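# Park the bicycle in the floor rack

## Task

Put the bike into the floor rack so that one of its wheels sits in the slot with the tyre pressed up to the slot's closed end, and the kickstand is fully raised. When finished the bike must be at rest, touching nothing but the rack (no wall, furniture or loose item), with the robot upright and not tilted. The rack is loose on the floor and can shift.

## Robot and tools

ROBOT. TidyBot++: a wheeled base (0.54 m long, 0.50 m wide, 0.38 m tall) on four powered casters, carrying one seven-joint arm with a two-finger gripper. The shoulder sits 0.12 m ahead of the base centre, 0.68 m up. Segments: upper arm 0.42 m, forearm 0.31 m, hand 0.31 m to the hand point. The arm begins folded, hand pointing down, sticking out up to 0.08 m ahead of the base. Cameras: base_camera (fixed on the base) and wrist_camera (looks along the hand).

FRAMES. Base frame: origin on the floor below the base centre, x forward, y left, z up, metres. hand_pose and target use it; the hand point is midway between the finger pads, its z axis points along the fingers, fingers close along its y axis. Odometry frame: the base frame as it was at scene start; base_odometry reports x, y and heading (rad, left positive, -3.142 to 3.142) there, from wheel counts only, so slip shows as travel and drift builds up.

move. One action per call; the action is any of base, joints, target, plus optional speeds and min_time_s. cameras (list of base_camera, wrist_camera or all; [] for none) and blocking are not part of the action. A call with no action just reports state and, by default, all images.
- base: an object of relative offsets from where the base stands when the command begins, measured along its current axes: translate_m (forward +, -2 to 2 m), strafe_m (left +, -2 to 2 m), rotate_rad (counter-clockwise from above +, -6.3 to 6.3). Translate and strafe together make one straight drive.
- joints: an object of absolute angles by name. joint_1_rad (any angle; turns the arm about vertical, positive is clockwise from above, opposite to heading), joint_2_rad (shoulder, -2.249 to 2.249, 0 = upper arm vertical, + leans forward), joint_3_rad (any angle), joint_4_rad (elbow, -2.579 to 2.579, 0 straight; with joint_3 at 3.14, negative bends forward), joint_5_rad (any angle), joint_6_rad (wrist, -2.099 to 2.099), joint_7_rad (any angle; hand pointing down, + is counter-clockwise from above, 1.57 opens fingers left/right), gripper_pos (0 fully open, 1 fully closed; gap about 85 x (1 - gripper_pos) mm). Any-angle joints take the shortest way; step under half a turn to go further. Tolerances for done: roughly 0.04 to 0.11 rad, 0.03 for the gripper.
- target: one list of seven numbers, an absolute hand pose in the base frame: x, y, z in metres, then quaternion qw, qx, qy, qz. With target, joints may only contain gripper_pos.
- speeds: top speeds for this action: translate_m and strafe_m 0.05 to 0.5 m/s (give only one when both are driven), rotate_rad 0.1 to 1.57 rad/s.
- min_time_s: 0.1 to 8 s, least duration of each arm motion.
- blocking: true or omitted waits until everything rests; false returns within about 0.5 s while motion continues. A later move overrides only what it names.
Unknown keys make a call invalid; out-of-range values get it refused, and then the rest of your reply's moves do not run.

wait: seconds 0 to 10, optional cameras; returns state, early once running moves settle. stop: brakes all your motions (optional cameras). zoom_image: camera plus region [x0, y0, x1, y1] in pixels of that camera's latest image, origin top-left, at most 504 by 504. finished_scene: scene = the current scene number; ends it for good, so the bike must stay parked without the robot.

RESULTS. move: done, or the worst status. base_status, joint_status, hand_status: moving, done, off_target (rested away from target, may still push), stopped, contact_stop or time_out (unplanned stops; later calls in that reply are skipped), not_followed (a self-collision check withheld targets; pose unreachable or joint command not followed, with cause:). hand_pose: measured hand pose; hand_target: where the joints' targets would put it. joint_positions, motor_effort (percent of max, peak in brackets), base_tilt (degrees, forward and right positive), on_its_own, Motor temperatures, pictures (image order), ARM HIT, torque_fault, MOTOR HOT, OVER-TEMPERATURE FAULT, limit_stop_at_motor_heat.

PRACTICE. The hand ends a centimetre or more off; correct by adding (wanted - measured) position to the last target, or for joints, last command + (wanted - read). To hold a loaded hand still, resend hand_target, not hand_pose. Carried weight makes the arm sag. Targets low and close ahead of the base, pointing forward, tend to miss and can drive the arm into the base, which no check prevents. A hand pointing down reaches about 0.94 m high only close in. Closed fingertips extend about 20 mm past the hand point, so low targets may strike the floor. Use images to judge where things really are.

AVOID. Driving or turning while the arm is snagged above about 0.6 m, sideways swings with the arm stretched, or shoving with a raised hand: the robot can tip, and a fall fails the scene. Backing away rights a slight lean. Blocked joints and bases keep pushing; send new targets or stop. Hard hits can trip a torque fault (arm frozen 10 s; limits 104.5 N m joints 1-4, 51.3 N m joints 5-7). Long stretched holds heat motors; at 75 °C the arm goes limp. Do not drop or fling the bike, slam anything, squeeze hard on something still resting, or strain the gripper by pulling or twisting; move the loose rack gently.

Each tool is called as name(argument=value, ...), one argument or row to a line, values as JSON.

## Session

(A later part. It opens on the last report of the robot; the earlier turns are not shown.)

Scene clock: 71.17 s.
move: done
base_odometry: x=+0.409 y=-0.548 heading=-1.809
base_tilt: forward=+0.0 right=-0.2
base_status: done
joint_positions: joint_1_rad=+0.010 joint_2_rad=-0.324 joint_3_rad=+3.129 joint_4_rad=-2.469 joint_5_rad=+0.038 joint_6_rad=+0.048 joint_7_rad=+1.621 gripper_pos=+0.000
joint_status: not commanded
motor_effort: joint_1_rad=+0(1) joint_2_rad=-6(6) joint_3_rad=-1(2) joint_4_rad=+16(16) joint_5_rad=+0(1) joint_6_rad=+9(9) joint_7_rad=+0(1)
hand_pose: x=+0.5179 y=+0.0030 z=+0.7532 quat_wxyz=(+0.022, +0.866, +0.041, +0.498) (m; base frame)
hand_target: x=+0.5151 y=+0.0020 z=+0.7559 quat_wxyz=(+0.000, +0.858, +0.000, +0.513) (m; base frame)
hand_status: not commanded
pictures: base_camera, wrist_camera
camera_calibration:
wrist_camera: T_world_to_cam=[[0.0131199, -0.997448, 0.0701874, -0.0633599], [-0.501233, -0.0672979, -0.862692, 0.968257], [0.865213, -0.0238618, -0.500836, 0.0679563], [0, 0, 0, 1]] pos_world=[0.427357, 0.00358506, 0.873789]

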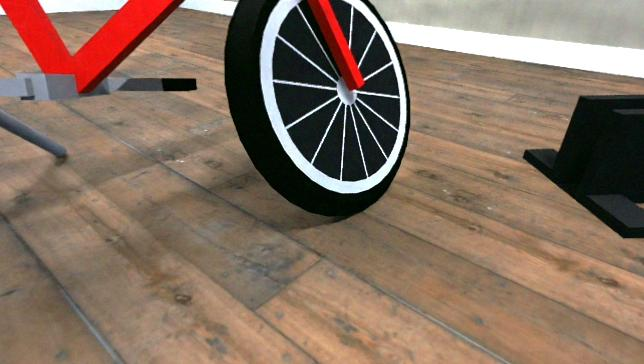

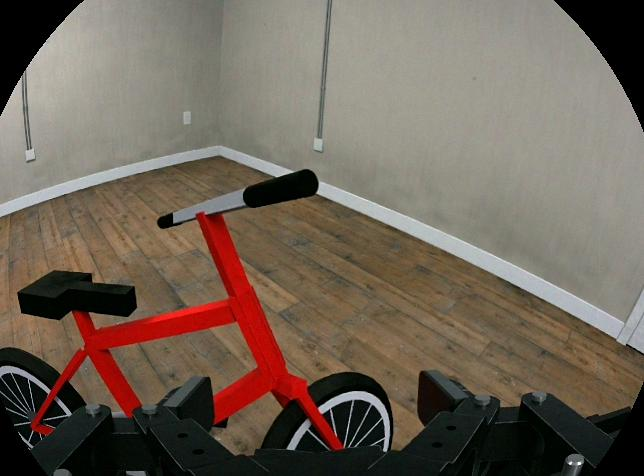

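move(
  base={"translate_m":0.32,"strafe_m":0.08},
  speeds={"translate_m":0.3},
  cameras=["wrist_camera"],
)

move(
  target=[0.64, 0.09, 0.80, 0.085, 0.896, 0.387, -0.197],
  cameras=["all"],
)

Scene clock: 77.27 s.
move: done
base_odometry: x=+0.412 y=-0.878 heading=-1.809
base_tilt: forward=+0.0 right=-0.2
base_status: done
joint_positions: joint_1_rad=+0.040 joint_2_rad=-0.345 joint_3_rad=+3.176 joint_4_rad=-2.489 joint_5_rad=+0.028 joint_6_rad=+0.055 joint_7_rad=+1.615 gripper_pos=+0.000
joint_status: not commanded
motor_effort: joint_1_rad=-7(13) joint_2_rad=-3(8) joint_3_rad=-7(14) joint_4_rad=+17(20) joint_5_rad=+1(2) joint_6_rad=+10(13) joint_7_rad=+0(1)
hand_pose: x=+0.5107 y=-0.0274 z=+0.7532 quat_wxyz=(+0.031, +0.865, -0.003, +0.501) (m; base frame)
hand_target: x=+0.5151 y=+0.0020 z=+0.7559 quat_wxyz=(+0.000, +0.858, +0.000, +0.513) (m; base frame)
hand_status: not commanded
pictures: wrist_camera
camera_calibration:
wrist_camera: T_world_to_cam=[[-0.0698352, -0.996718, 0.0409534, -0.0292228], [-0.495797, -0.000944457, -0.868438, 0.965925], [0.865626, -0.0809521, -0.494104, 0.0665655], [0, 0, 0, 1]] pos_world=[0.419241, -0.0228259, 0.872933]

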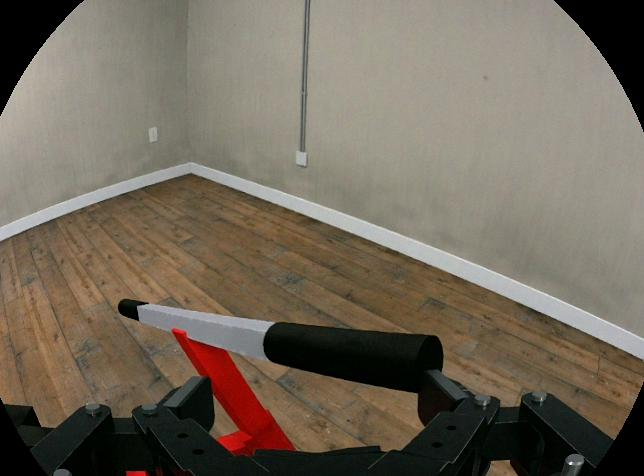

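Scene clock: 87.83 s.
move: time_out
base_odometry: x=+0.412 y=-0.878 heading=-1.809
base_tilt: forward=+0.0 right=-0.3
base_status: not commanded
joint_positions: joint_1_rad=-0.284 joint_2_rad=+0.919 joint_3_rad=+3.107 joint_4_rad=-0.086 joint_5_rad=+0.260 joint_6_rad=-2.038 joint_7_rad=+2.181 gripper_pos=+0.000
joint_status: not commanded
motor_effort: joint_1_rad=+0(8) joint_2_rad=-40(47) joint_3_rad=-1(9) joint_4_rad=+12(21) joint_5_rad=+2(4) joint_6_rad=+2(13) joint_7_rad=-1(1)
hand_pose: x=+0.7373 y=+0.1176 z=+0.8023 quat_wxyz=(+0.105, +0.918, +0.380, +0.032) (m; base frame)
hand_target: x=+0.7335 y=+0.1169 z=+0.8019 quat_wxyz=(+0.104, +0.917, +0.385, +0.026) (m; base frame)
hand_status: time_out (0.101 m and 26.6 deg from the pose sent, 0.181 m and 94.6 deg at the start; a joint's target at an end of its range on 288 of 300 steps)
pictures: base_camera, wrist_camera
camera_calibration:
wrist_camera: T_world_to_cam=[[0.66897, -0.702342, 0.243301, -0.612516], [-0.726494, -0.687024, 0.0142897, 0.663662], [0.157117, -0.186316, -0.969846, 0.822939], [0, 0, 0, 1]] pos_world=[0.762603, 0.179083, 0.937666]

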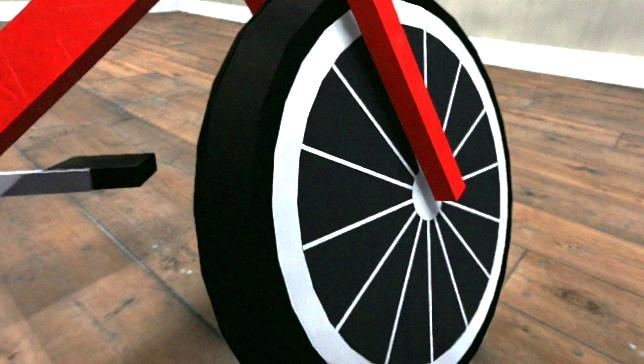

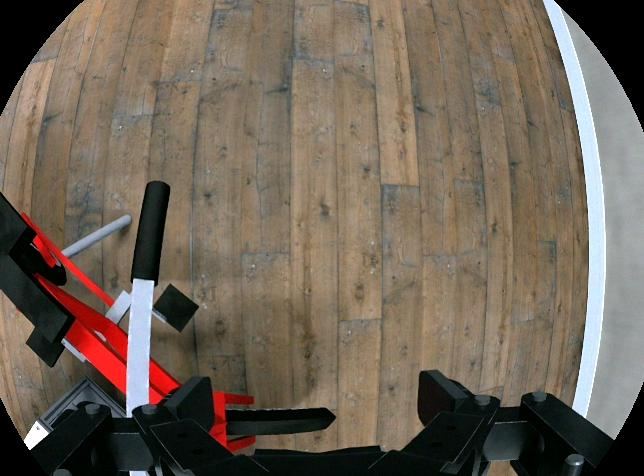

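move(
  target=[0.56, 0.14, 0.82, 0.05, 0.9108, 0.393, -0.1164],
  cameras=["all"],
)

Scene clock: 97.07 s.
move: done
base_odometry: x=+0.412 y=-0.878 heading=-1.809
base_tilt: forward=+0.0 right=-0.3
base_status: not commanded
joint_positions: joint_1_rad=-0.340 joint_2_rad=+0.599 joint_3_rad=+3.094 joint_4_rad=-0.676 joint_5_rad=+0.193 joint_6_rad=-2.039 joint_7_rad=+2.088 gripper_pos=+0.000
joint_status: not commanded
motor_effort: joint_1_rad=+0(1) joint_2_rad=-32(40) joint_3_rad=-1(2) joint_4_rad=+13(13) joint_5_rad=+1(2) joint_6_rad=+0(2) joint_7_rad=+0(1)
hand_pose: x=+0.5877 y=+0.1268 z=+0.8182 quat_wxyz=(+0.070, +0.910, +0.399, -0.091) (m; base frame)
hand_target: x=+0.5600 y=+0.1400 z=+0.8200 quat_wxyz=(+0.050, +0.911, +0.393, -0.116) (m; base frame)
hand_status: done (0.031 m and 3.7 deg from the pose sent, 0.180 m and 18.3 deg at the start)
pictures: base_camera, wrist_camera
camera_calibration:
wrist_camera: T_world_to_cam=[[0.724143, -0.68439, 0.0850168, -0.415134], [-0.683559, -0.695924, 0.220083, 0.368621], [-0.0914575, -0.217486, -0.971769, 1.01519], [0, 0, 0, 1]] pos_world=[0.645437, 0.193207, 0.940692]

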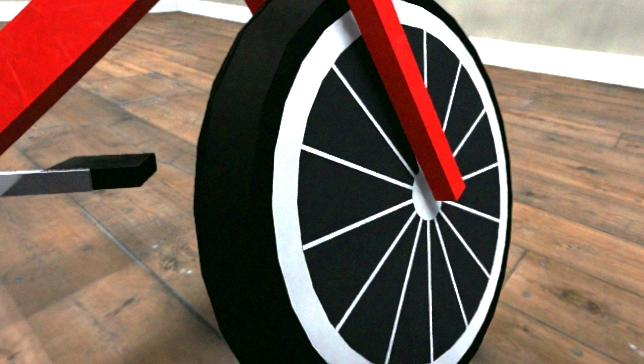

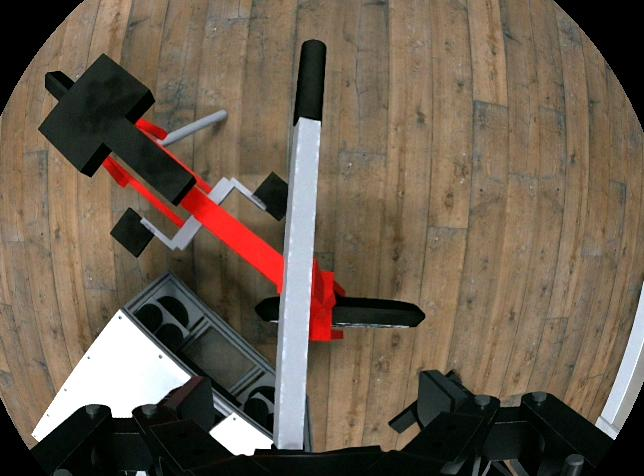

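move(
  target=[0.545, 0.125, 0.75, 0.05, 0.9108, 0.393, -0.1164],
  cameras=["wrist_camera"],
)

Scene clock: 99.43 s.
move: done
base_odometry: x=+0.412 y=-0.878 heading=-1.809
base_tilt: forward=+0.0 right=-0.2
base_status: not commanded
joint_positions: joint_1_rad=-0.312 joint_2_rad=+0.517 joint_3_rad=+3.047 joint_4_rad=-1.051 joint_5_rad=+0.193 joint_6_rad=-1.846 joint_7_rad=+2.051 gripper_pos=+0.000
joint_status: not commanded
motor_effort: joint_1_rad=+0(1) joint_2_rad=-30(32) joint_3_rad=-1(2) joint_4_rad=+13(13) joint_5_rad=+1(2) joint_6_rad=-2(2) joint_7_rad=+0(1)
hand_pose: x=+0.5457 y=+0.1130 z=+0.7527 quat_wxyz=(+0.066, +0.900, +0.409, -0.138) (m; base frame)
hand_target: x=+0.5450 y=+0.1250 z=+0.7500 quat_wxyz=(+0.050, +0.911, +0.393, -0.116) (m; base frame)
hand_status: done (0.012 m and 3.8 deg from the pose sent, 0.080 m and 3.7 deg at the start)
pictures: wrist_camera
camera_calibration:
wrist_camera: T_world_to_cam=[[0.742553, -0.668665, 0.0387557, -0.365529], [-0.646672, -0.700655, 0.301491, 0.263874], [-0.174442, -0.248935, -0.952681, 0.979153], [0, 0, 0, 1]] pos_world=[0.61287, 0.184214, 0.867431]

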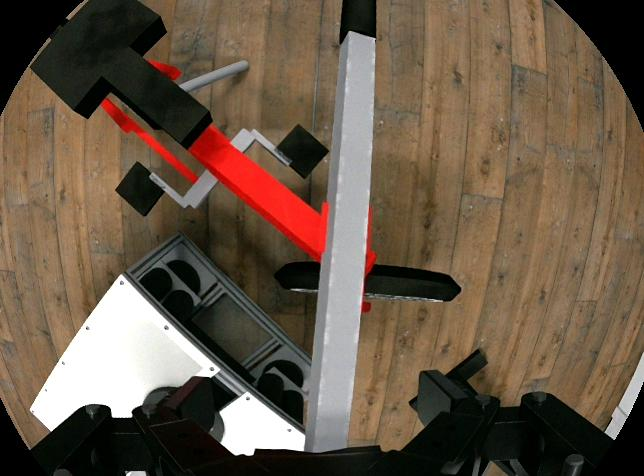

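move(
  target=[0.552, 0.100, 0.685, 0.05, 0.9108, 0.393, -0.1164],
  cameras=["wrist_camera"],
)

Scene clock: 101.13 s.
move: done
base_odometry: x=+0.412 y=-0.878 heading=-1.809
base_tilt: forward=+0.0 right=-0.2
base_status: not commanded
joint_positions: joint_1_rad=-0.254 joint_2_rad=+0.515 joint_3_rad=+3.046 joint_4_rad=-1.239 joint_5_rad=+0.193 joint_6_rad=-1.644 joint_7_rad=+2.051 gripper_pos=+0.000
joint_status: not commanded
motor_effort: joint_1_rad=+0(1) joint_2_rad=-30(31) joint_3_rad=-2(2) joint_4_rad=+13(14) joint_5_rad=+2(2) joint_6_rad=-1(2) joint_7_rad=-1(1)
hand_pose: x=+0.5512 y=+0.0895 z=+0.6941 quat_wxyz=(+0.064, +0.905, +0.401, -0.131) (m; base frame)
hand_target: x=+0.5520 y=+0.1000 z=+0.6850 quat_wxyz=(+0.050, +0.911, +0.393, -0.116) (m; base frame)
hand_status: done (0.014 m and 2.5 deg from the pose sent, 0.069 m and 3.8 deg at the start)
pictures: wrist_camera
camera_calibration:
wrist_camera: T_world_to_cam=[[0.729357, -0.682834, 0.042155, -0.376837], [-0.663534, -0.691045, 0.28667, 0.287268], [-0.166617, -0.237056, -0.957101, 0.916162], [0, 0, 0, 1]] pos_world=[0.61811, 0.15838, 0.810394]

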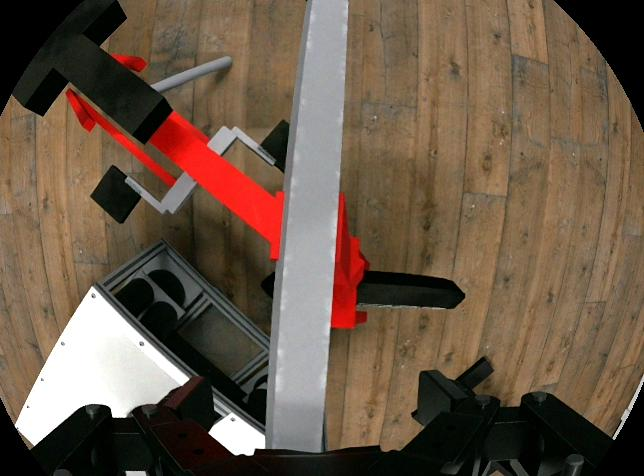

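move(
  joints={"gripper_pos":0.7},
  cameras=["wrist_camera"],
)

move(
  joints={"gripper_pos":0.97},
  cameras=["all"],
)

Scene clock: 103.60 s.
move: done
base_odometry: x=+0.412 y=-0.878 heading=-1.809
base_tilt: forward=+0.0 right=-0.2
base_status: not commanded
joint_positions: joint_1_rad=-0.254 joint_2_rad=+0.515 joint_3_rad=+3.041 joint_4_rad=-1.240 joint_5_rad=+0.188 joint_6_rad=-1.640 joint_7_rad=+2.051 gripper_pos=+0.700
joint_status: all done
motor_effort: joint_1_rad=+0(2) joint_2_rad=-30(30) joint_3_rad=-1(2) joint_4_rad=+13(13) joint_5_rad=+2(4) joint_6_rad=-1(2) joint_7_rad=+0(1)
hand_pose: x=+0.5510 y=+0.0927 z=+0.6934 quat_wxyz=(+0.061, +0.904, +0.403, -0.129) (m; base frame)
hand_target: x=+0.5520 y=+0.1000 z=+0.6850 quat_wxyz=(+0.050, +0.911, +0.393, -0.116) (m; base frame)
hand_status: not commanded
pictures: wrist_camera
camera_calibration:
wrist_camera: T_world_to_cam=[[0.732026, -0.68025, 0.0373844, -0.372892], [-0.660896, -0.695736, 0.281367, 0.292215], [-0.165391, -0.230675, -0.958872, 0.916147], [0, 0, 0, 1]] pos_world=[0.617612, 0.160978, 0.810188]

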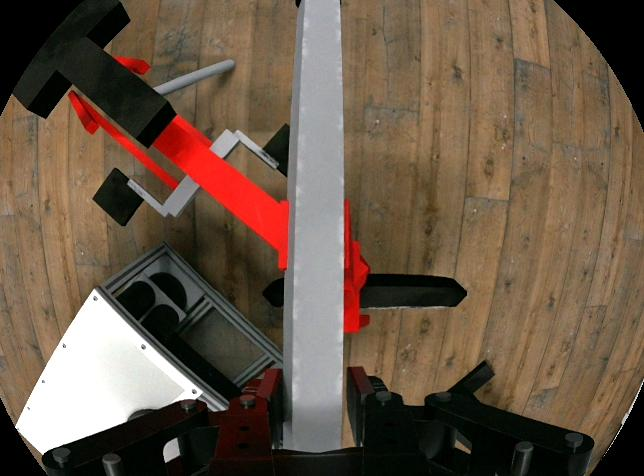

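Scene clock: 104.27 s.
move: off_target
base_odometry: x=+0.412 y=-0.878 heading=-1.809
base_tilt: forward=+0.0 right=-0.2
base_status: not commanded
joint_positions: joint_1_rad=-0.249 joint_2_rad=+0.513 joint_3_rad=+3.040 joint_4_rad=-1.240 joint_5_rad=+0.179 joint_6_rad=-1.640 joint_7_rad=+2.051 gripper_pos=+0.786
joint_status: gripper_pos off_target (ended at +0.786, target +0.970)
motor_effort: joint_1_rad=-1(2) joint_2_rad=-28(30) joint_3_rad=-1(2) joint_4_rad=+12(14) joint_5_rad=+5(6) joint_6_rad=+2(4) joint_7_rad=+1(1)
hand_pose: x=+0.5501 y=+0.0935 z=+0.6937 quat_wxyz=(+0.056, +0.905, +0.401, -0.128) (m; base frame)
hand_target: x=+0.5520 y=+0.1000 z=+0.6850 quat_wxyz=(+0.050, +0.911, +0.393, -0.116) (m; base frame)
hand_status: not commanded
pictures: base_camera, wrist_camera
camera_calibration:
wrist_camera: T_world_to_cam=[[0.728039, -0.684896, 0.029614, -0.363721], [-0.6645, -0.694421, 0.27608, 0.297676], [-0.168521, -0.220675, -0.960678, 0.9186], [0, 0, 0, 1]] pos_world=[0.617412, 0.160314, 0.811068]

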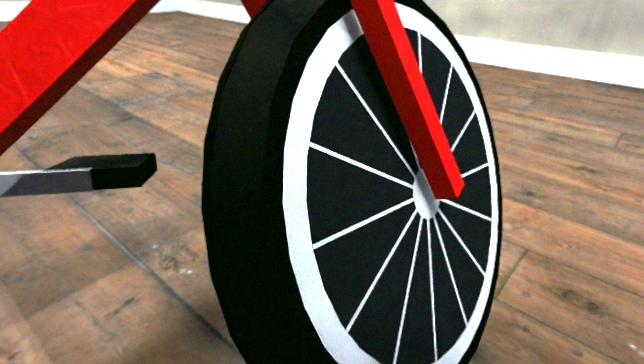

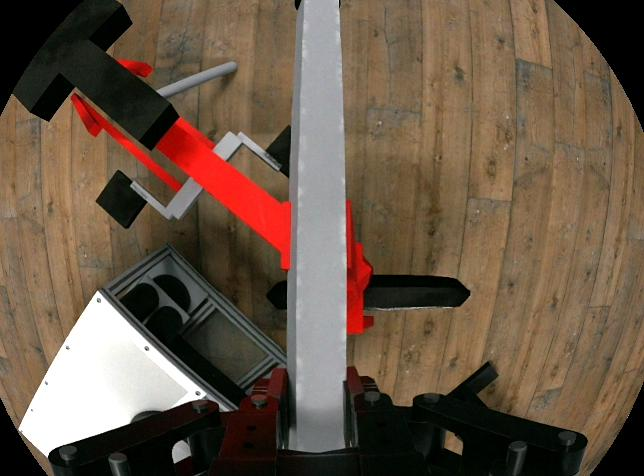

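move(
  target=[0.540, 0.102, 0.685, 0.0233, 0.960, 0.2662, -0.084],
  base={"translate_m":-0.057},
  speeds={"translate_m":0.06},
  min_time_s=1.2,
  cameras=["all"],
)

Scene clock: 108.67 s.
move: done
base_odometry: x=+0.425 y=-0.823 heading=-1.809
base_tilt: forward=+0.0 right=-0.2
base_status: done
joint_positions: joint_1_rad=-0.237 joint_2_rad=+0.451 joint_3_rad=+3.040 joint_4_rad=-1.303 joint_5_rad=+0.099 joint_6_rad=-1.524 joint_7_rad=+1.859 gripper_pos=+0.798
joint_status: not commanded
motor_effort: joint_1_rad=+2(3) joint_2_rad=-28(29) joint_3_rad=+0(3) joint_4_rad=+8(12) joint_5_rad=+5(5) joint_6_rad=-6(6) joint_7_rad=-1(1)
hand_pose: x=+0.5542 y=+0.1166 z=+0.6966 quat_wxyz=(+0.028, +0.948, +0.309, -0.066) (m; base frame)
hand_target: x=+0.5400 y=+0.1020 z=+0.6850 quat_wxyz=(+0.023, +0.960, +0.266, -0.084) (m; base frame)
hand_status: done (0.023 m and 5.6 deg from the pose sent, 0.016 m and 17.8 deg at the start)
pictures: base_camera, wrist_camera
camera_calibration:
wrist_camera: T_world_to_cam=[[0.572463, -0.818854, 0.0419968, -0.257751], [-0.814708, -0.562299, 0.141671, 0.477062], [-0.0923931, -0.115317, -0.989023, 0.892363], [0, 0, 0, 1]] pos_world=[0.618667, 0.160095, 0.825806]

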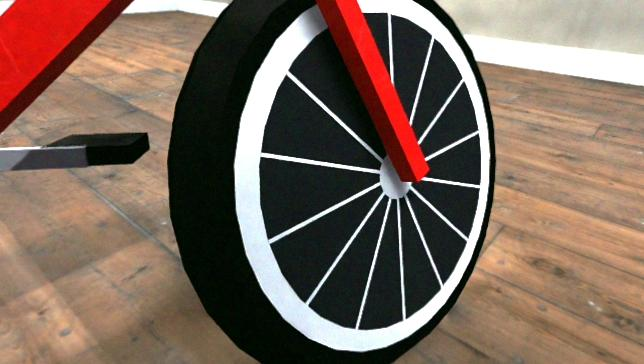

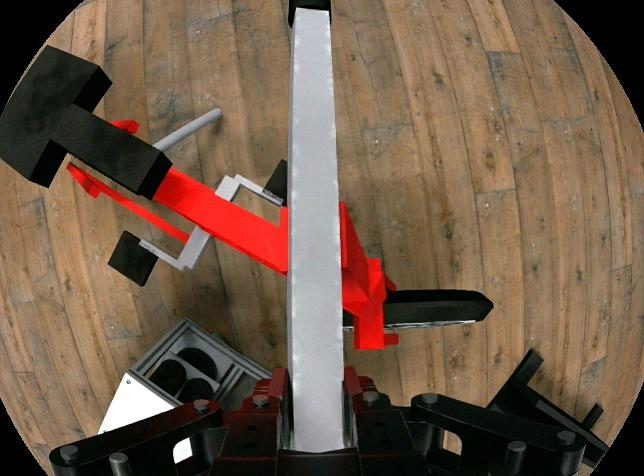

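move(
  target=[0.525, 0.102, 0.68, 0.0059, 0.990, 0.1348, -0.0432],
  base={"translate_m":-0.057},
  speeds={"translate_m":0.06},
  min_time_s=1.2,
  cameras=["all"],
)

Scene clock: 110.83 s.
move: done
base_odometry: x=+0.439 y=-0.767 heading=-1.809
base_tilt: forward=+0.0 right=-0.2
base_status: done
joint_positions: joint_1_rad=-0.220 joint_2_rad=+0.348 joint_3_rad=+3.050 joint_4_rad=-1.447 joint_5_rad=+0.053 joint_6_rad=-1.392 joint_7_rad=+1.637 gripper_pos=+0.809
joint_status: not commanded
motor_effort: joint_1_rad=+1(2) joint_2_rad=-23(29) joint_3_rad=-1(1) joint_4_rad=+9(10) joint_5_rad=+2(5) joint_6_rad=-5(8) joint_7_rad=-2(2)
hand_pose: x=+0.5383 y=+0.1165 z=+0.6976 quat_wxyz=(+0.013, +0.981, +0.191, -0.020) (m; base frame)
hand_target: x=+0.5250 y=+0.1020 z=+0.6800 quat_wxyz=(+0.006, +0.990, +0.135, -0.043) (m; base frame)
hand_status: done (0.026 m and 7.0 deg from the pose sent, 0.037 m and 20.9 deg at the start)
pictures: base_camera, wrist_camera
camera_calibration:
wrist_camera: T_world_to_cam=[[0.351771, -0.93505, 0.0440245, -0.117905], [-0.935739, -0.349969, 0.0437568, 0.572691], [-0.0255076, -0.0565878, -0.998072, 0.855365], [0, 0, 0, 1]] pos_world=[0.599183, 0.13858, 0.833847]

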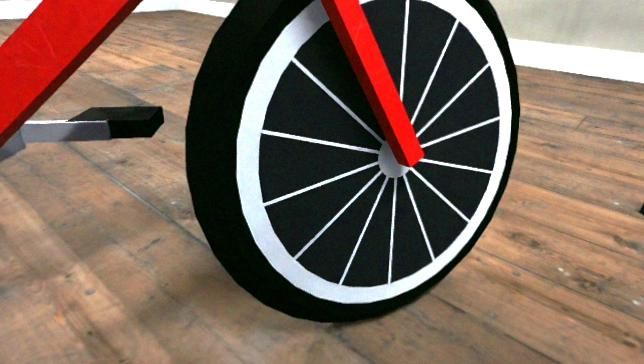

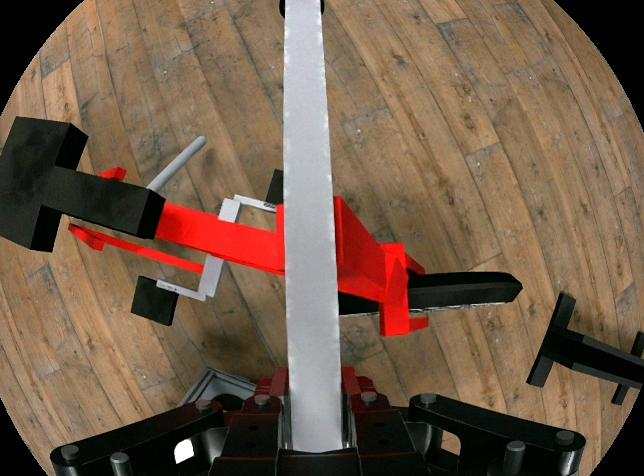

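move(
  target=[0.515, 0.10, 0.675, 0, 0.9994, -0.035, 0],
  base={"translate_m":-0.057},
  speeds={"translate_m":0.06},
  min_time_s=1.2,
  cameras=["all"],
)

Scene clock: 113.17 s.
move: done
base_odometry: x=+0.453 y=-0.711 heading=-1.809
base_tilt: forward=+0.0 right=-0.2
base_status: done
joint_positions: joint_1_rad=-0.220 joint_2_rad=+0.269 joint_3_rad=+3.098 joint_4_rad=-1.587 joint_5_rad=+0.047 joint_6_rad=-1.257 joint_7_rad=+1.313 gripper_pos=+0.811
joint_status: not commanded
motor_effort: joint_1_rad=+0(3) joint_2_rad=-21(24) joint_3_rad=-1(2) joint_4_rad=+10(11) joint_5_rad=+0(2) joint_6_rad=-4(6) joint_7_rad=-2(3)
hand_pose: x=+0.5298 y=+0.0972 z=+0.6884 quat_wxyz=(+0.012, +1.000, +0.009, +0.018) (m; base frame)
hand_target: x=+0.5150 y=+0.1000 z=+0.6750 quat_wxyz=(+0.000, +0.999, -0.035, +0.000) (m; base frame)
hand_status: done (0.020 m and 5.6 deg from the pose sent, 0.036 m and 26.1 deg at the start)
pictures: base_camera, wrist_camera
camera_calibration:
wrist_camera: T_world_to_cam=[[-0.00932301, -0.998736, 0.0493998, 0.0612685], [-0.999262, 0.00746471, -0.0376693, 0.613308], [0.0372529, -0.0497146, -0.998068, 0.810927], [0, 0, 0, 1]] pos_world=[0.583217, 0.0969278, 0.829437]

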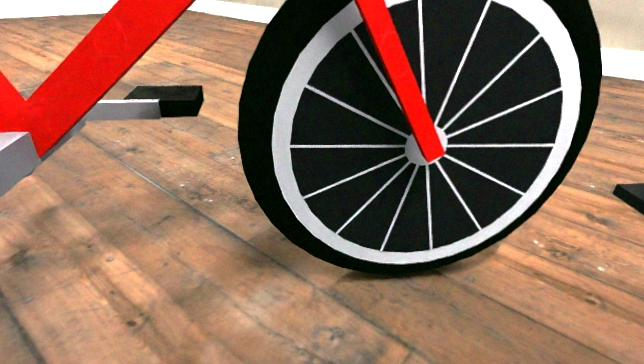

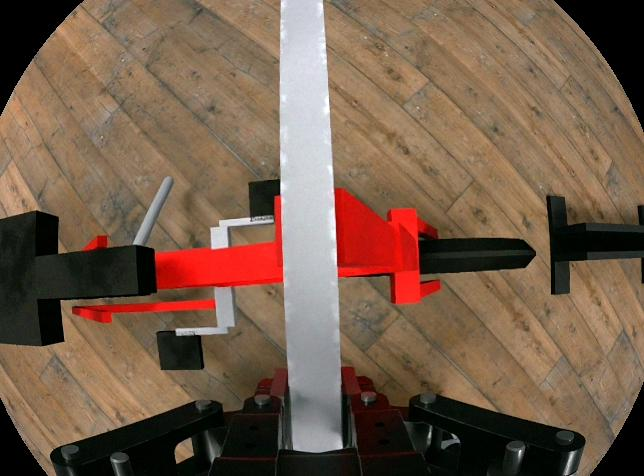

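move(
  target=[0.515, 0.10, 0.675, 0, 0.9997, 0.02, 0],
  base={"strafe_m":-0.2,"translate_m":0.015},
  speeds={"strafe_m":0.1},
  min_time_s=1.2,
  cameras=["all"],
)

Scene clock: 118.63 s.
move: done
base_odometry: x=+0.255 y=-0.679 heading=-1.809
base_tilt: forward=-0.1 right=-0.2
base_status: done
joint_positions: joint_1_rad=-0.206 joint_2_rad=+0.267 joint_3_rad=+3.100 joint_4_rad=-1.588 joint_5_rad=+0.036 joint_6_rad=-1.256 joint_7_rad=+1.318 gripper_pos=+0.811
joint_status: not commanded
motor_effort: joint_1_rad=+1(5) joint_2_rad=-21(22) joint_3_rad=-1(5) joint_4_rad=+10(11) joint_5_rad=-1(5) joint_6_rad=-2(4) joint_7_rad=-1(3)
hand_pose: x=+0.5305 y=+0.0936 z=+0.6888 quat_wxyz=(+0.008, +1.000, +0.002, +0.018) (m; base frame)
hand_target: x=+0.5150 y=+0.1000 z=+0.6750 quat_wxyz=(+0.000, +1.000, +0.020, +0.000) (m; base frame)
hand_status: done (0.022 m and 3.1 deg from the pose sent, 0.020 m and 2.8 deg at the start)
pictures: base_camera, wrist_camera
camera_calibration:
wrist_camera: T_world_to_cam=[[-0.0233828, -0.998938, 0.0396906, 0.0718853], [-0.999068, 0.0219082, -0.0371908, 0.612269], [0.0362817, -0.0405233, -0.99852, 0.811074], [0, 0, 0, 1]] pos_world=[0.583952, 0.0912626, 0.829791]

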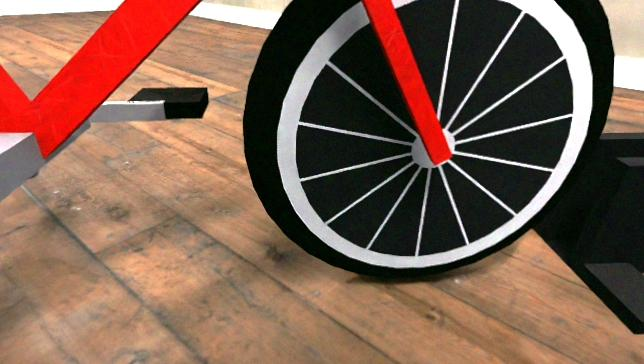

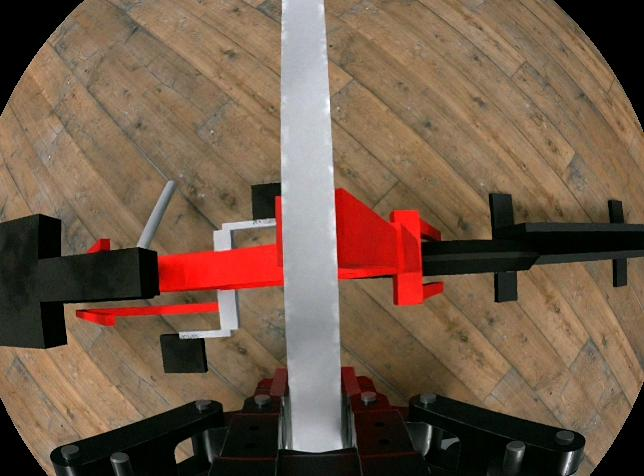

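zoom_image(
  camera="wrist_camera",
  region=[380, 170, 644, 330],
)

zoom_image(
  camera="base_camera",
  region=[400, 60, 644, 344],
)

Scaled by 1.909.

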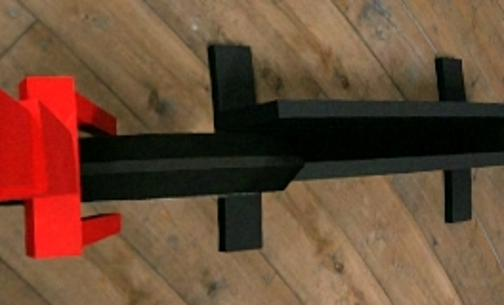

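Scaled by 1.775.

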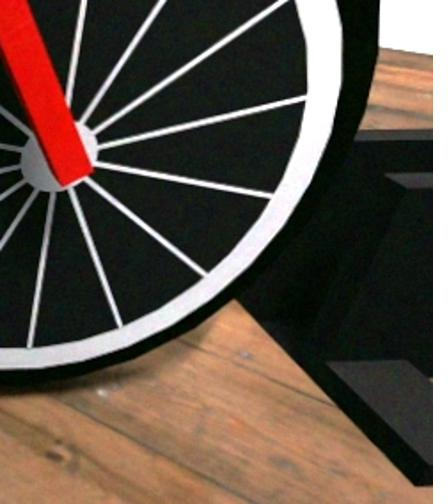

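move(
  target=[0.515, 0.10, 0.675, 0, 0.9940, -0.11, 0],
  min_time_s=1.0,
)

move(
  base={"strafe_m":0.13,"translate_m":0.015},
  speeds={"strafe_m":0.1},
  cameras=["all"],
)

Scene clock: 122.50 s.
move: done
base_odometry: x=+0.255 y=-0.679 heading=-1.809
base_tilt: forward=+0.0 right=-0.2
base_status: not commanded
joint_positions: joint_1_rad=-0.235 joint_2_rad=+0.267 joint_3_rad=+3.117 joint_4_rad=-1.598 joint_5_rad=+0.036 joint_6_rad=-1.248 joint_7_rad=+1.172 gripper_pos=+0.811
joint_status: not commanded
motor_effort: joint_1_rad=+1(1) joint_2_rad=-25(26) joint_3_rad=+0(2) joint_4_rad=+13(13) joint_5_rad=-1(3) joint_6_rad=-5(5) joint_7_rad=-2(3)
hand_pose: x=+0.5280 y=+0.0986 z=+0.6858 quat_wxyz=(+0.008, +0.998, -0.065, +0.018) (m; base frame)
hand_target: x=+0.5150 y=+0.1000 z=+0.6750 quat_wxyz=(+0.000, +0.994, -0.110, +0.000) (m; base frame)
hand_status: done (0.017 m and 5.7 deg from the pose sent, 0.022 m and 13.0 deg at the start)
pictures: none

Scene clock: 124.43 s.
move: done
base_odometry: x=+0.378 y=-0.724 heading=-1.809
base_tilt: forward=-0.1 right=-0.2
base_status: done
joint_positions: joint_1_rad=-0.245 joint_2_rad=+0.267 joint_3_rad=+3.132 joint_4_rad=-1.601 joint_5_rad=+0.030 joint_6_rad=-1.240 joint_7_rad=+1.166 gripper_pos=+0.811
joint_status: not commanded
motor_effort: joint_1_rad=-1(3) joint_2_rad=-26(28) joint_3_rad=-2(4) joint_4_rad=+13(14) joint_5_rad=-3(4) joint_6_rad=-5(7) joint_7_rad=-2(3)
hand_pose: x=+0.5291 y=+0.0988 z=+0.6846 quat_wxyz=(+0.007, +0.997, -0.071, +0.020) (m; base frame)
hand_target: x=+0.5150 y=+0.1000 z=+0.6750 quat_wxyz=(+0.000, +0.994, -0.110, +0.000) (m; base frame)
hand_status: not commanded
pictures: base_camera, wrist_camera
camera_calibration:
wrist_camera: T_world_to_cam=[[-0.167219, -0.985286, 0.0353369, 0.154905], [-0.985292, 0.165726, -0.041637, 0.592149], [0.0351681, -0.0417797, -0.998508, 0.807902], [0, 0, 0, 1]] pos_world=[0.580931, 0.0882451, 0.825878]

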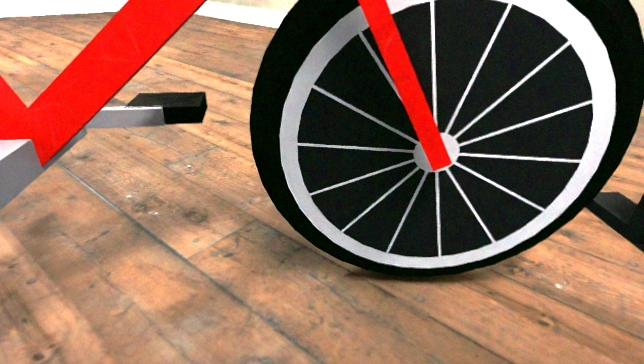

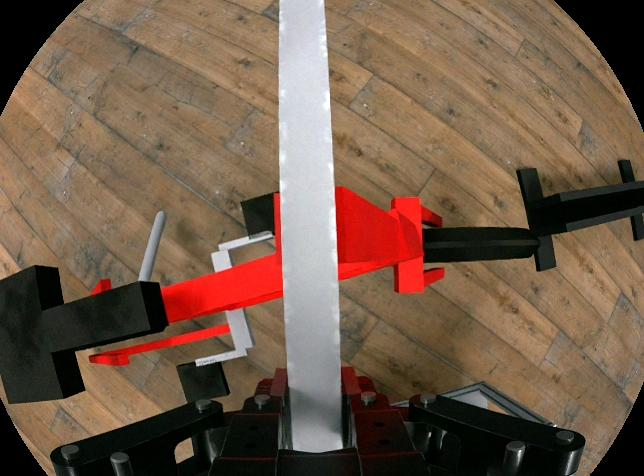

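move(
  target=[0.515, 0.10, 0.675, 0, 0.9908, 0.135, 0],
  min_time_s=1.2,
)

move(
  base={"strafe_m":-0.15,"translate_m":0.025},
  speeds={"strafe_m":0.1},
  cameras=["all"],
)

Scene clock: 127.57 s.
move: done
base_odometry: x=+0.378 y=-0.724 heading=-1.809
base_tilt: forward=+0.0 right=-0.2
base_status: not commanded
joint_positions: joint_1_rad=-0.178 joint_2_rad=+0.252 joint_3_rad=+3.085 joint_4_rad=-1.601 joint_5_rad=+0.030 joint_6_rad=-1.243 joint_7_rad=+1.499 gripper_pos=+0.811
joint_status: not commanded
motor_effort: joint_1_rad=-2(3) joint_2_rad=-16(26) joint_3_rad=-3(4) joint_4_rad=+10(13) joint_5_rad=+2(3) joint_6_rad=+4(5) joint_7_rad=+2(3)
hand_pose: x=+0.5298 y=+0.0899 z=+0.6909 quat_wxyz=(+0.004, +0.996, +0.085, +0.024) (m; base frame)
hand_target: x=+0.5150 y=+0.1000 z=+0.6750 quat_wxyz=(+0.000, +0.991, +0.135, +0.000) (m; base frame)
hand_status: done (0.024 m and 6.4 deg from the pose sent, 0.017 m and 23.7 deg at the start)
pictures: none

Scene clock: 129.87 s.
move: done
base_odometry: x=+0.226 y=-0.713 heading=-1.809
base_tilt: forward=-0.1 right=-0.2
base_status: done
joint_positions: joint_1_rad=-0.173 joint_2_rad=+0.250 joint_3_rad=+3.071 joint_4_rad=-1.602 joint_5_rad=+0.028 joint_6_rad=-1.243 joint_7_rad=+1.514 gripper_pos=+0.811
joint_status: not commanded
motor_effort: joint_1_rad=-1(5) joint_2_rad=-19(22) joint_3_rad=-2(5) joint_4_rad=+11(13) joint_5_rad=+1(5) joint_6_rad=+3(5) joint_7_rad=+1(3)
hand_pose: x=+0.5286 y=+0.0935 z=+0.6917 quat_wxyz=(+0.001, +0.995, +0.096, +0.024) (m; base frame)
hand_target: x=+0.5150 y=+0.1000 z=+0.6750 quat_wxyz=(+0.000, +0.991, +0.135, +0.000) (m; base frame)
hand_status: not commanded
pictures: base_camera, wrist_camera
camera_calibration:
wrist_camera: T_world_to_cam=[[0.164827, -0.985835, 0.031008, -0.0231441], [-0.984888, -0.166201, -0.0487198, 0.628578], [0.0531833, -0.0225091, -0.998331, 0.80327], [0, 0, 0, 1]] pos_world=[0.580173, 0.0997347, 0.833271]

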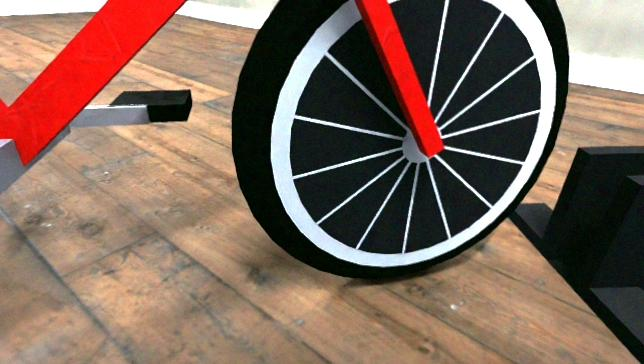

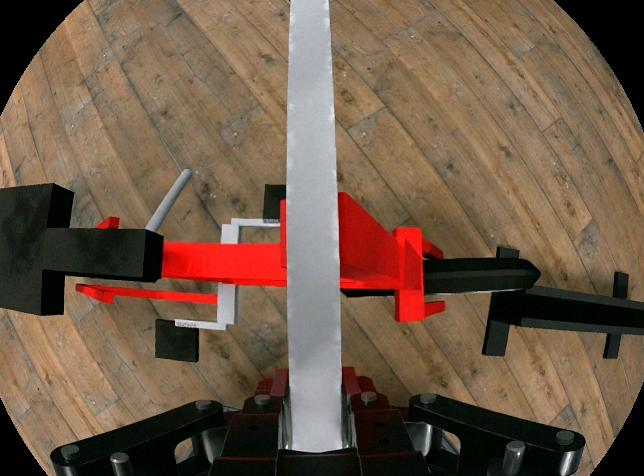

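move(
  base={"strafe_m":0.09,"translate_m":-0.012},
  speeds={"strafe_m":0.1},
)

move(
  target=[0.515, 0.10, 0.675, 0, 0.9995, -0.03, 0],
  min_time_s=1.2,
  cameras=["all"],
)

Scene clock: 132.23 s.
move: done
base_odometry: x=+0.316 y=-0.723 heading=-1.809
base_tilt: forward=+0.0 right=-0.2
base_status: done
joint_positions: joint_1_rad=-0.182 joint_2_rad=+0.250 joint_3_rad=+3.065 joint_4_rad=-1.602 joint_5_rad=+0.027 joint_6_rad=-1.243 joint_7_rad=+1.515 gripper_pos=+0.811
joint_status: not commanded
motor_effort: joint_1_rad=-2(6) joint_2_rad=-19(22) joint_3_rad=-3(6) joint_4_rad=+11(13) joint_5_rad=+0(4) joint_6_rad=+5(5) joint_7_rad=+2(2)
hand_pose: x=+0.5269 y=+0.0997 z=+0.6919 quat_wxyz=(+0.000, +0.994, +0.104, +0.024) (m; base frame)
hand_target: x=+0.5150 y=+0.1000 z=+0.6750 quat_wxyz=(+0.000, +0.991, +0.135, +0.000) (m; base frame)
hand_status: not commanded
pictures: none

Scene clock: 134.00 s.
move: done
base_odometry: x=+0.316 y=-0.723 heading=-1.809
base_tilt: forward=+0.0 right=-0.2
base_status: not commanded
joint_positions: joint_1_rad=-0.219 joint_2_rad=+0.254 joint_3_rad=+3.094 joint_4_rad=-1.605 joint_5_rad=+0.027 joint_6_rad=-1.237 joint_7_rad=+1.332 gripper_pos=+0.811
joint_status: not commanded
motor_effort: joint_1_rad=+1(2) joint_2_rad=-28(28) joint_3_rad=-1(3) joint_4_rad=+14(14) joint_5_rad=-3(4) joint_6_rad=-5(5) joint_7_rad=-3(3)
hand_pose: x=+0.5267 y=+0.1040 z=+0.6890 quat_wxyz=(+0.001, +1.000, +0.017, +0.024) (m; base frame)
hand_target: x=+0.5150 y=+0.1000 z=+0.6750 quat_wxyz=(+0.000, +1.000, -0.030, +0.000) (m; base frame)
hand_status: done (0.019 m and 6.0 deg from the pose sent, 0.021 m and 15.6 deg at the start)
pictures: base_camera, wrist_camera
camera_calibration:
wrist_camera: T_world_to_cam=[[0.00760604, -0.999617, 0.0266135, 0.0748197], [-0.998802, -0.00888092, -0.048118, 0.618832], [0.0483359, -0.0262157, -0.998487, 0.80408], [0, 0, 0, 1]] pos_world=[0.578656, 0.101366, 0.830649]

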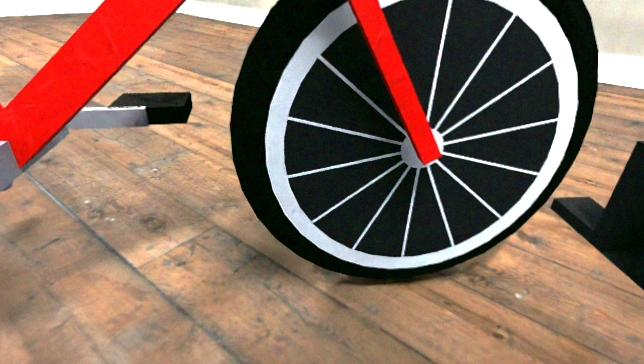

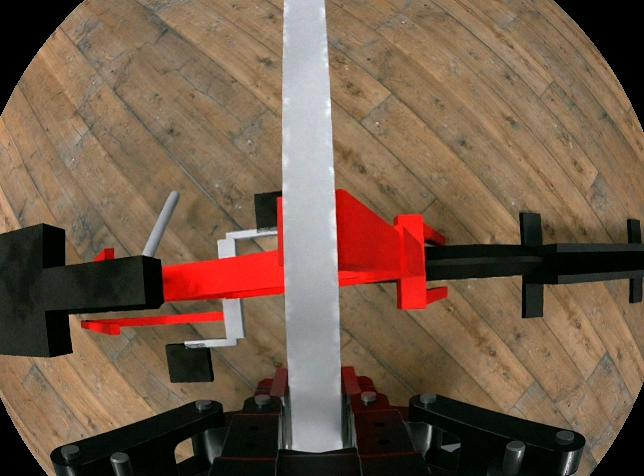

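move(
  target=[0.515, 0.10, 0.675, 0, 0.9975, -0.07, 0],
  min_time_s=1.0,
)

move(
  base={"strafe_m":-0.12},
  speeds={"strafe_m":0.1},
  cameras=["all"],
)

zoom_image(
  camera="wrist_camera",
  region=[380, 170, 644, 330],
)

Scene clock: 136.40 s.
move: done
base_odometry: x=+0.316 y=-0.723 heading=-1.809
base_tilt: forward=+0.0 right=-0.2
base_status: not commanded
joint_positions: joint_1_rad=-0.223 joint_2_rad=+0.256 joint_3_rad=+3.107 joint_4_rad=-1.608 joint_5_rad=+0.027 joint_6_rad=-1.237 joint_7_rad=+1.254 gripper_pos=+0.811
joint_status: not commanded
motor_effort: joint_1_rad=+0(1) joint_2_rad=-29(29) joint_3_rad=-1(1) joint_4_rad=+15(15) joint_5_rad=-3(3) joint_6_rad=-5(6) joint_7_rad=-3(3)
hand_pose: x=+0.5265 y=+0.1001 z=+0.6871 quat_wxyz=(+0.002, +0.999, -0.026, +0.022) (m; base frame)
hand_target: x=+0.5150 y=+0.1000 z=+0.6750 quat_wxyz=(+0.000, +0.998, -0.070, +0.000) (m; base frame)
hand_status: done (0.017 m and 5.6 deg from the pose sent, 0.019 m and 10.4 deg at the start)
pictures: none

Scene clock: 138.13 s.
move: done
base_odometry: x=+0.199 y=-0.695 heading=-1.809
base_tilt: forward=+0.0 right=-0.2
base_status: done
joint_positions: joint_1_rad=-0.233 joint_2_rad=+0.256 joint_3_rad=+3.118 joint_4_rad=-1.608 joint_5_rad=+0.024 joint_6_rad=-1.237 joint_7_rad=+1.242 gripper_pos=+0.811
joint_status: not commanded
motor_effort: joint_1_rad=+0(4) joint_2_rad=-22(29) joint_3_rad=-1(3) joint_4_rad=+11(15) joint_5_rad=-2(5) joint_6_rad=-4(7) joint_7_rad=-2(3)
hand_pose: x=+0.5265 y=+0.1009 z=+0.6870 quat_wxyz=(+0.002, +0.999, -0.033, +0.022) (m; base frame)
hand_target: x=+0.5150 y=+0.1000 z=+0.6750 quat_wxyz=(+0.000, +0.998, -0.070, +0.000) (m; base frame)
hand_status: not commanded
pictures: base_camera, wrist_camera
camera_calibration:
wrist_camera: T_world_to_cam=[[-0.0915108, -0.995433, 0.0271703, 0.123222], [-0.994932, 0.0902546, -0.0443314, 0.60397], [0.0416767, -0.0310894, -0.998647, 0.806008], [0, 0, 0, 1]] pos_world=[0.578593, 0.0932064, 0.828345]

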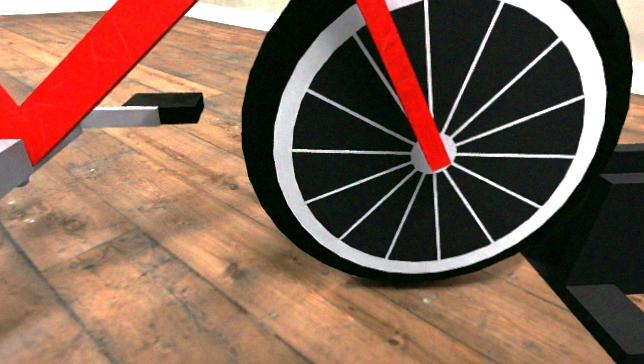

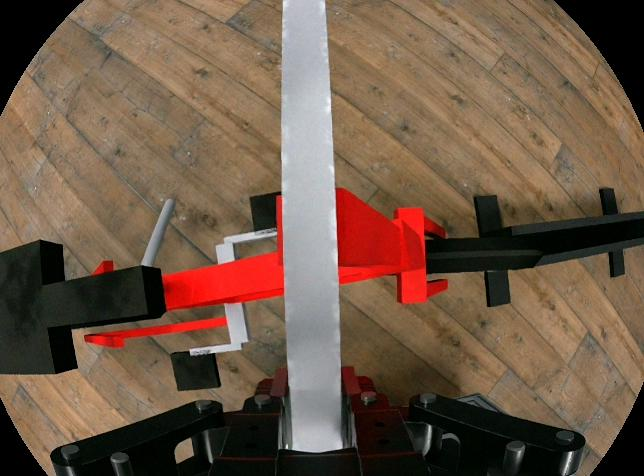

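Scaled by 1.909.

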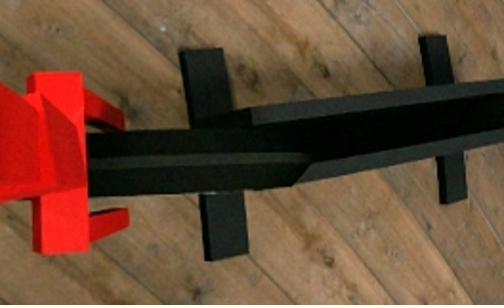

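move(
  base={"strafe_m":0.07,"translate_m":0.006},
  speeds={"strafe_m":0.1},
)

move(
  target=[0.515, 0.10, 0.675, 0, 0.9999, -0.008, 0],
  min_time_s=1.0,
  cameras=["wrist_camera"],
)

zoom_image(
  camera="wrist_camera",
  region=[380, 170, 644, 330],
)

Scene clock: 141.20 s.
move: done
base_odometry: x=+0.266 y=-0.717 heading=-1.809
base_tilt: forward=+0.0 right=-0.3
base_status: done
joint_positions: joint_1_rad=-0.236 joint_2_rad=+0.257 joint_3_rad=+3.123 joint_4_rad=-1.609 joint_5_rad=+0.024 joint_6_rad=-1.236 joint_7_rad=+1.241 gripper_pos=+0.811
joint_status: not commanded
motor_effort: joint_1_rad=-1(3) joint_2_rad=-24(26) joint_3_rad=-2(5) joint_4_rad=+12(14) joint_5_rad=-3(6) joint_6_rad=-3(6) joint_7_rad=-2(3)
hand_pose: x=+0.5268 y=+0.1001 z=+0.6867 quat_wxyz=(+0.003, +0.999, -0.034, +0.022) (m; base frame)
hand_target: x=+0.5150 y=+0.1000 z=+0.6750 quat_wxyz=(+0.000, +0.998, -0.070, +0.000) (m; base frame)
hand_status: not commanded
pictures: none

Scene clock: 142.50 s.
move: done
base_odometry: x=+0.266 y=-0.717 heading=-1.809
base_tilt: forward=+0.0 right=-0.2
base_status: not commanded
joint_positions: joint_1_rad=-0.229 joint_2_rad=+0.256 joint_3_rad=+3.121 joint_4_rad=-1.609 joint_5_rad=+0.024 joint_6_rad=-1.236 joint_7_rad=+1.258 gripper_pos=+0.811
joint_status: not commanded
motor_effort: joint_1_rad=+0(1) joint_2_rad=-20(24) joint_3_rad=-1(2) joint_4_rad=+10(12) joint_5_rad=-2(3) joint_6_rad=-3(4) joint_7_rad=-1(2)
hand_pose: x=+0.5273 y=+0.0980 z=+0.6867 quat_wxyz=(+0.003, +0.999, -0.028, +0.022) (m; base frame)
hand_target: x=+0.5150 y=+0.1000 z=+0.6750 quat_wxyz=(+0.000, +1.000, -0.008, +0.000) (m; base frame)
hand_status: done (0.017 m and 3.4 deg from the pose sent, 0.017 m and 3.9 deg at the start)
pictures: wrist_camera
camera_calibration:
wrist_camera: T_world_to_cam=[[-0.0822969, -0.996182, 0.0291343, 0.114332], [-0.995734, 0.0809658, -0.0442473, 0.606128], [0.0417195, -0.0326515, -0.998596, 0.805697], [0, 0, 0, 1]] pos_world=[0.579339, 0.0911274, 0.828054]

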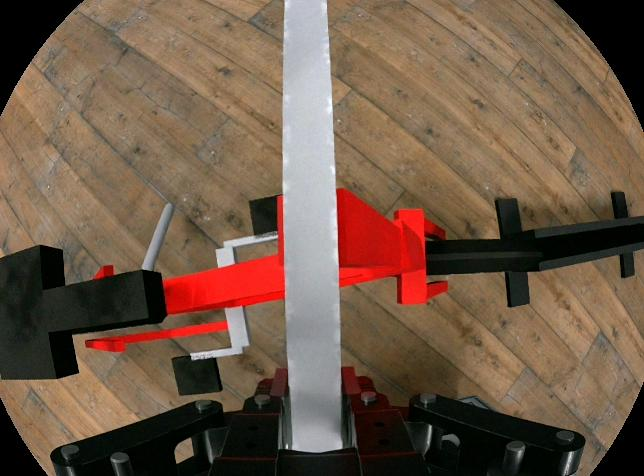

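Scaled by 1.909.

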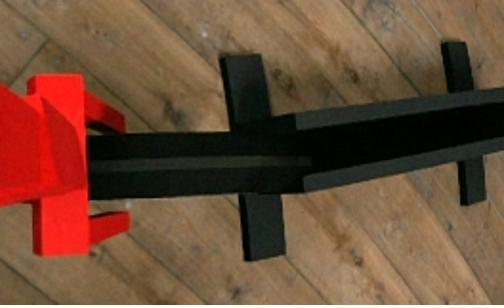

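move(
  target=[0.515, 0.10, 0.675, 0, 0.9995, 0.03, 0],
  min_time_s=1.0,
)

move(
  base={"strafe_m":-0.12,"translate_m":0.005},
  speeds={"strafe_m":0.1},
  cameras=["all"],
)

zoom_image(
  camera="wrist_camera",
  region=[380, 170, 644, 330],
)

Scene clock: 144.63 s.
move: done
base_odometry: x=+0.266 y=-0.717 heading=-1.809
base_tilt: forward=+0.0 right=-0.2
base_status: not commanded
joint_positions: joint_1_rad=-0.215 joint_2_rad=+0.255 joint_3_rad=+3.116 joint_4_rad=-1.609 joint_5_rad=+0.024 joint_6_rad=-1.236 joint_7_rad=+1.309 gripper_pos=+0.811
joint_status: not commanded
motor_effort: joint_1_rad=-1(1) joint_2_rad=-18(20) joint_3_rad=-2(2) joint_4_rad=+9(10) joint_5_rad=+0(2) joint_6_rad=+1(3) joint_7_rad=+1(1)
hand_pose: x=+0.5281 y=+0.0943 z=+0.6874 quat_wxyz=(+0.003, +1.000, -0.007, +0.022) (m; base frame)
hand_target: x=+0.5150 y=+0.1000 z=+0.6750 quat_wxyz=(+0.000, +1.000, +0.030, +0.000) (m; base frame)
hand_status: done (0.019 m and 5.0 deg from the pose sent, 0.017 m and 7.1 deg at the start)
pictures: none

Scene clock: 146.43 s.
move: done
base_odometry: x=+0.148 y=-0.694 heading=-1.809
base_tilt: forward=+0.0 right=-0.2
base_status: done
joint_positions: joint_1_rad=-0.197 joint_2_rad=+0.253 joint_3_rad=+3.102 joint_4_rad=-1.609 joint_5_rad=+0.023 joint_6_rad=-1.236 joint_7_rad=+1.314 gripper_pos=+0.811
joint_status: not commanded
motor_effort: joint_1_rad=-1(4) joint_2_rad=-19(20) joint_3_rad=-3(5) joint_4_rad=+11(11) joint_5_rad=+0(3) joint_6_rad=+3(4) joint_7_rad=+1(2)
hand_pose: x=+0.5283 y=+0.0925 z=+0.6882 quat_wxyz=(+0.001, +1.000, -0.007, +0.023) (m; base frame)
hand_target: x=+0.5150 y=+0.1000 z=+0.6750 quat_wxyz=(+0.000, +1.000, +0.030, +0.000) (m; base frame)
hand_status: not commanded
pictures: base_camera, wrist_camera
camera_calibration:
wrist_camera: T_world_to_cam=[[-0.0407228, -0.998845, 0.0254961, 0.0896607], [-0.998165, 0.0395243, -0.0458676, 0.613973], [0.0448069, -0.0273172, -0.998622, 0.804873], [0, 0, 0, 1]] pos_world=[0.580434, 0.0872772, 0.829639]

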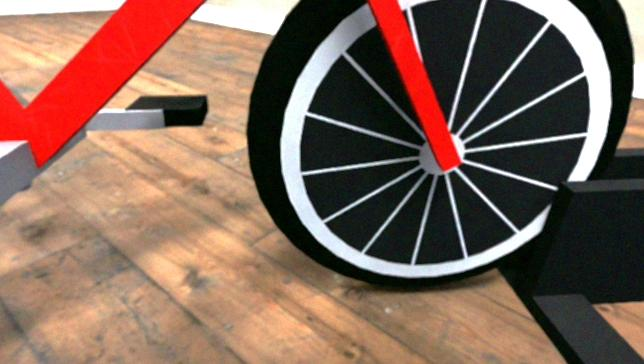

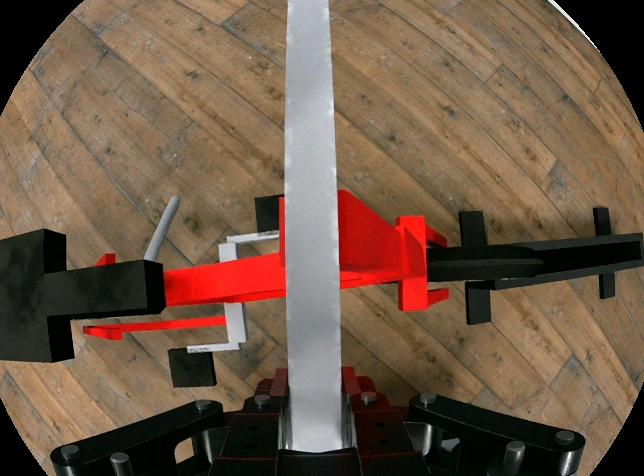

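Scaled by 1.909.

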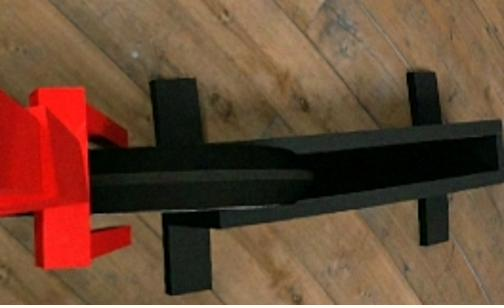

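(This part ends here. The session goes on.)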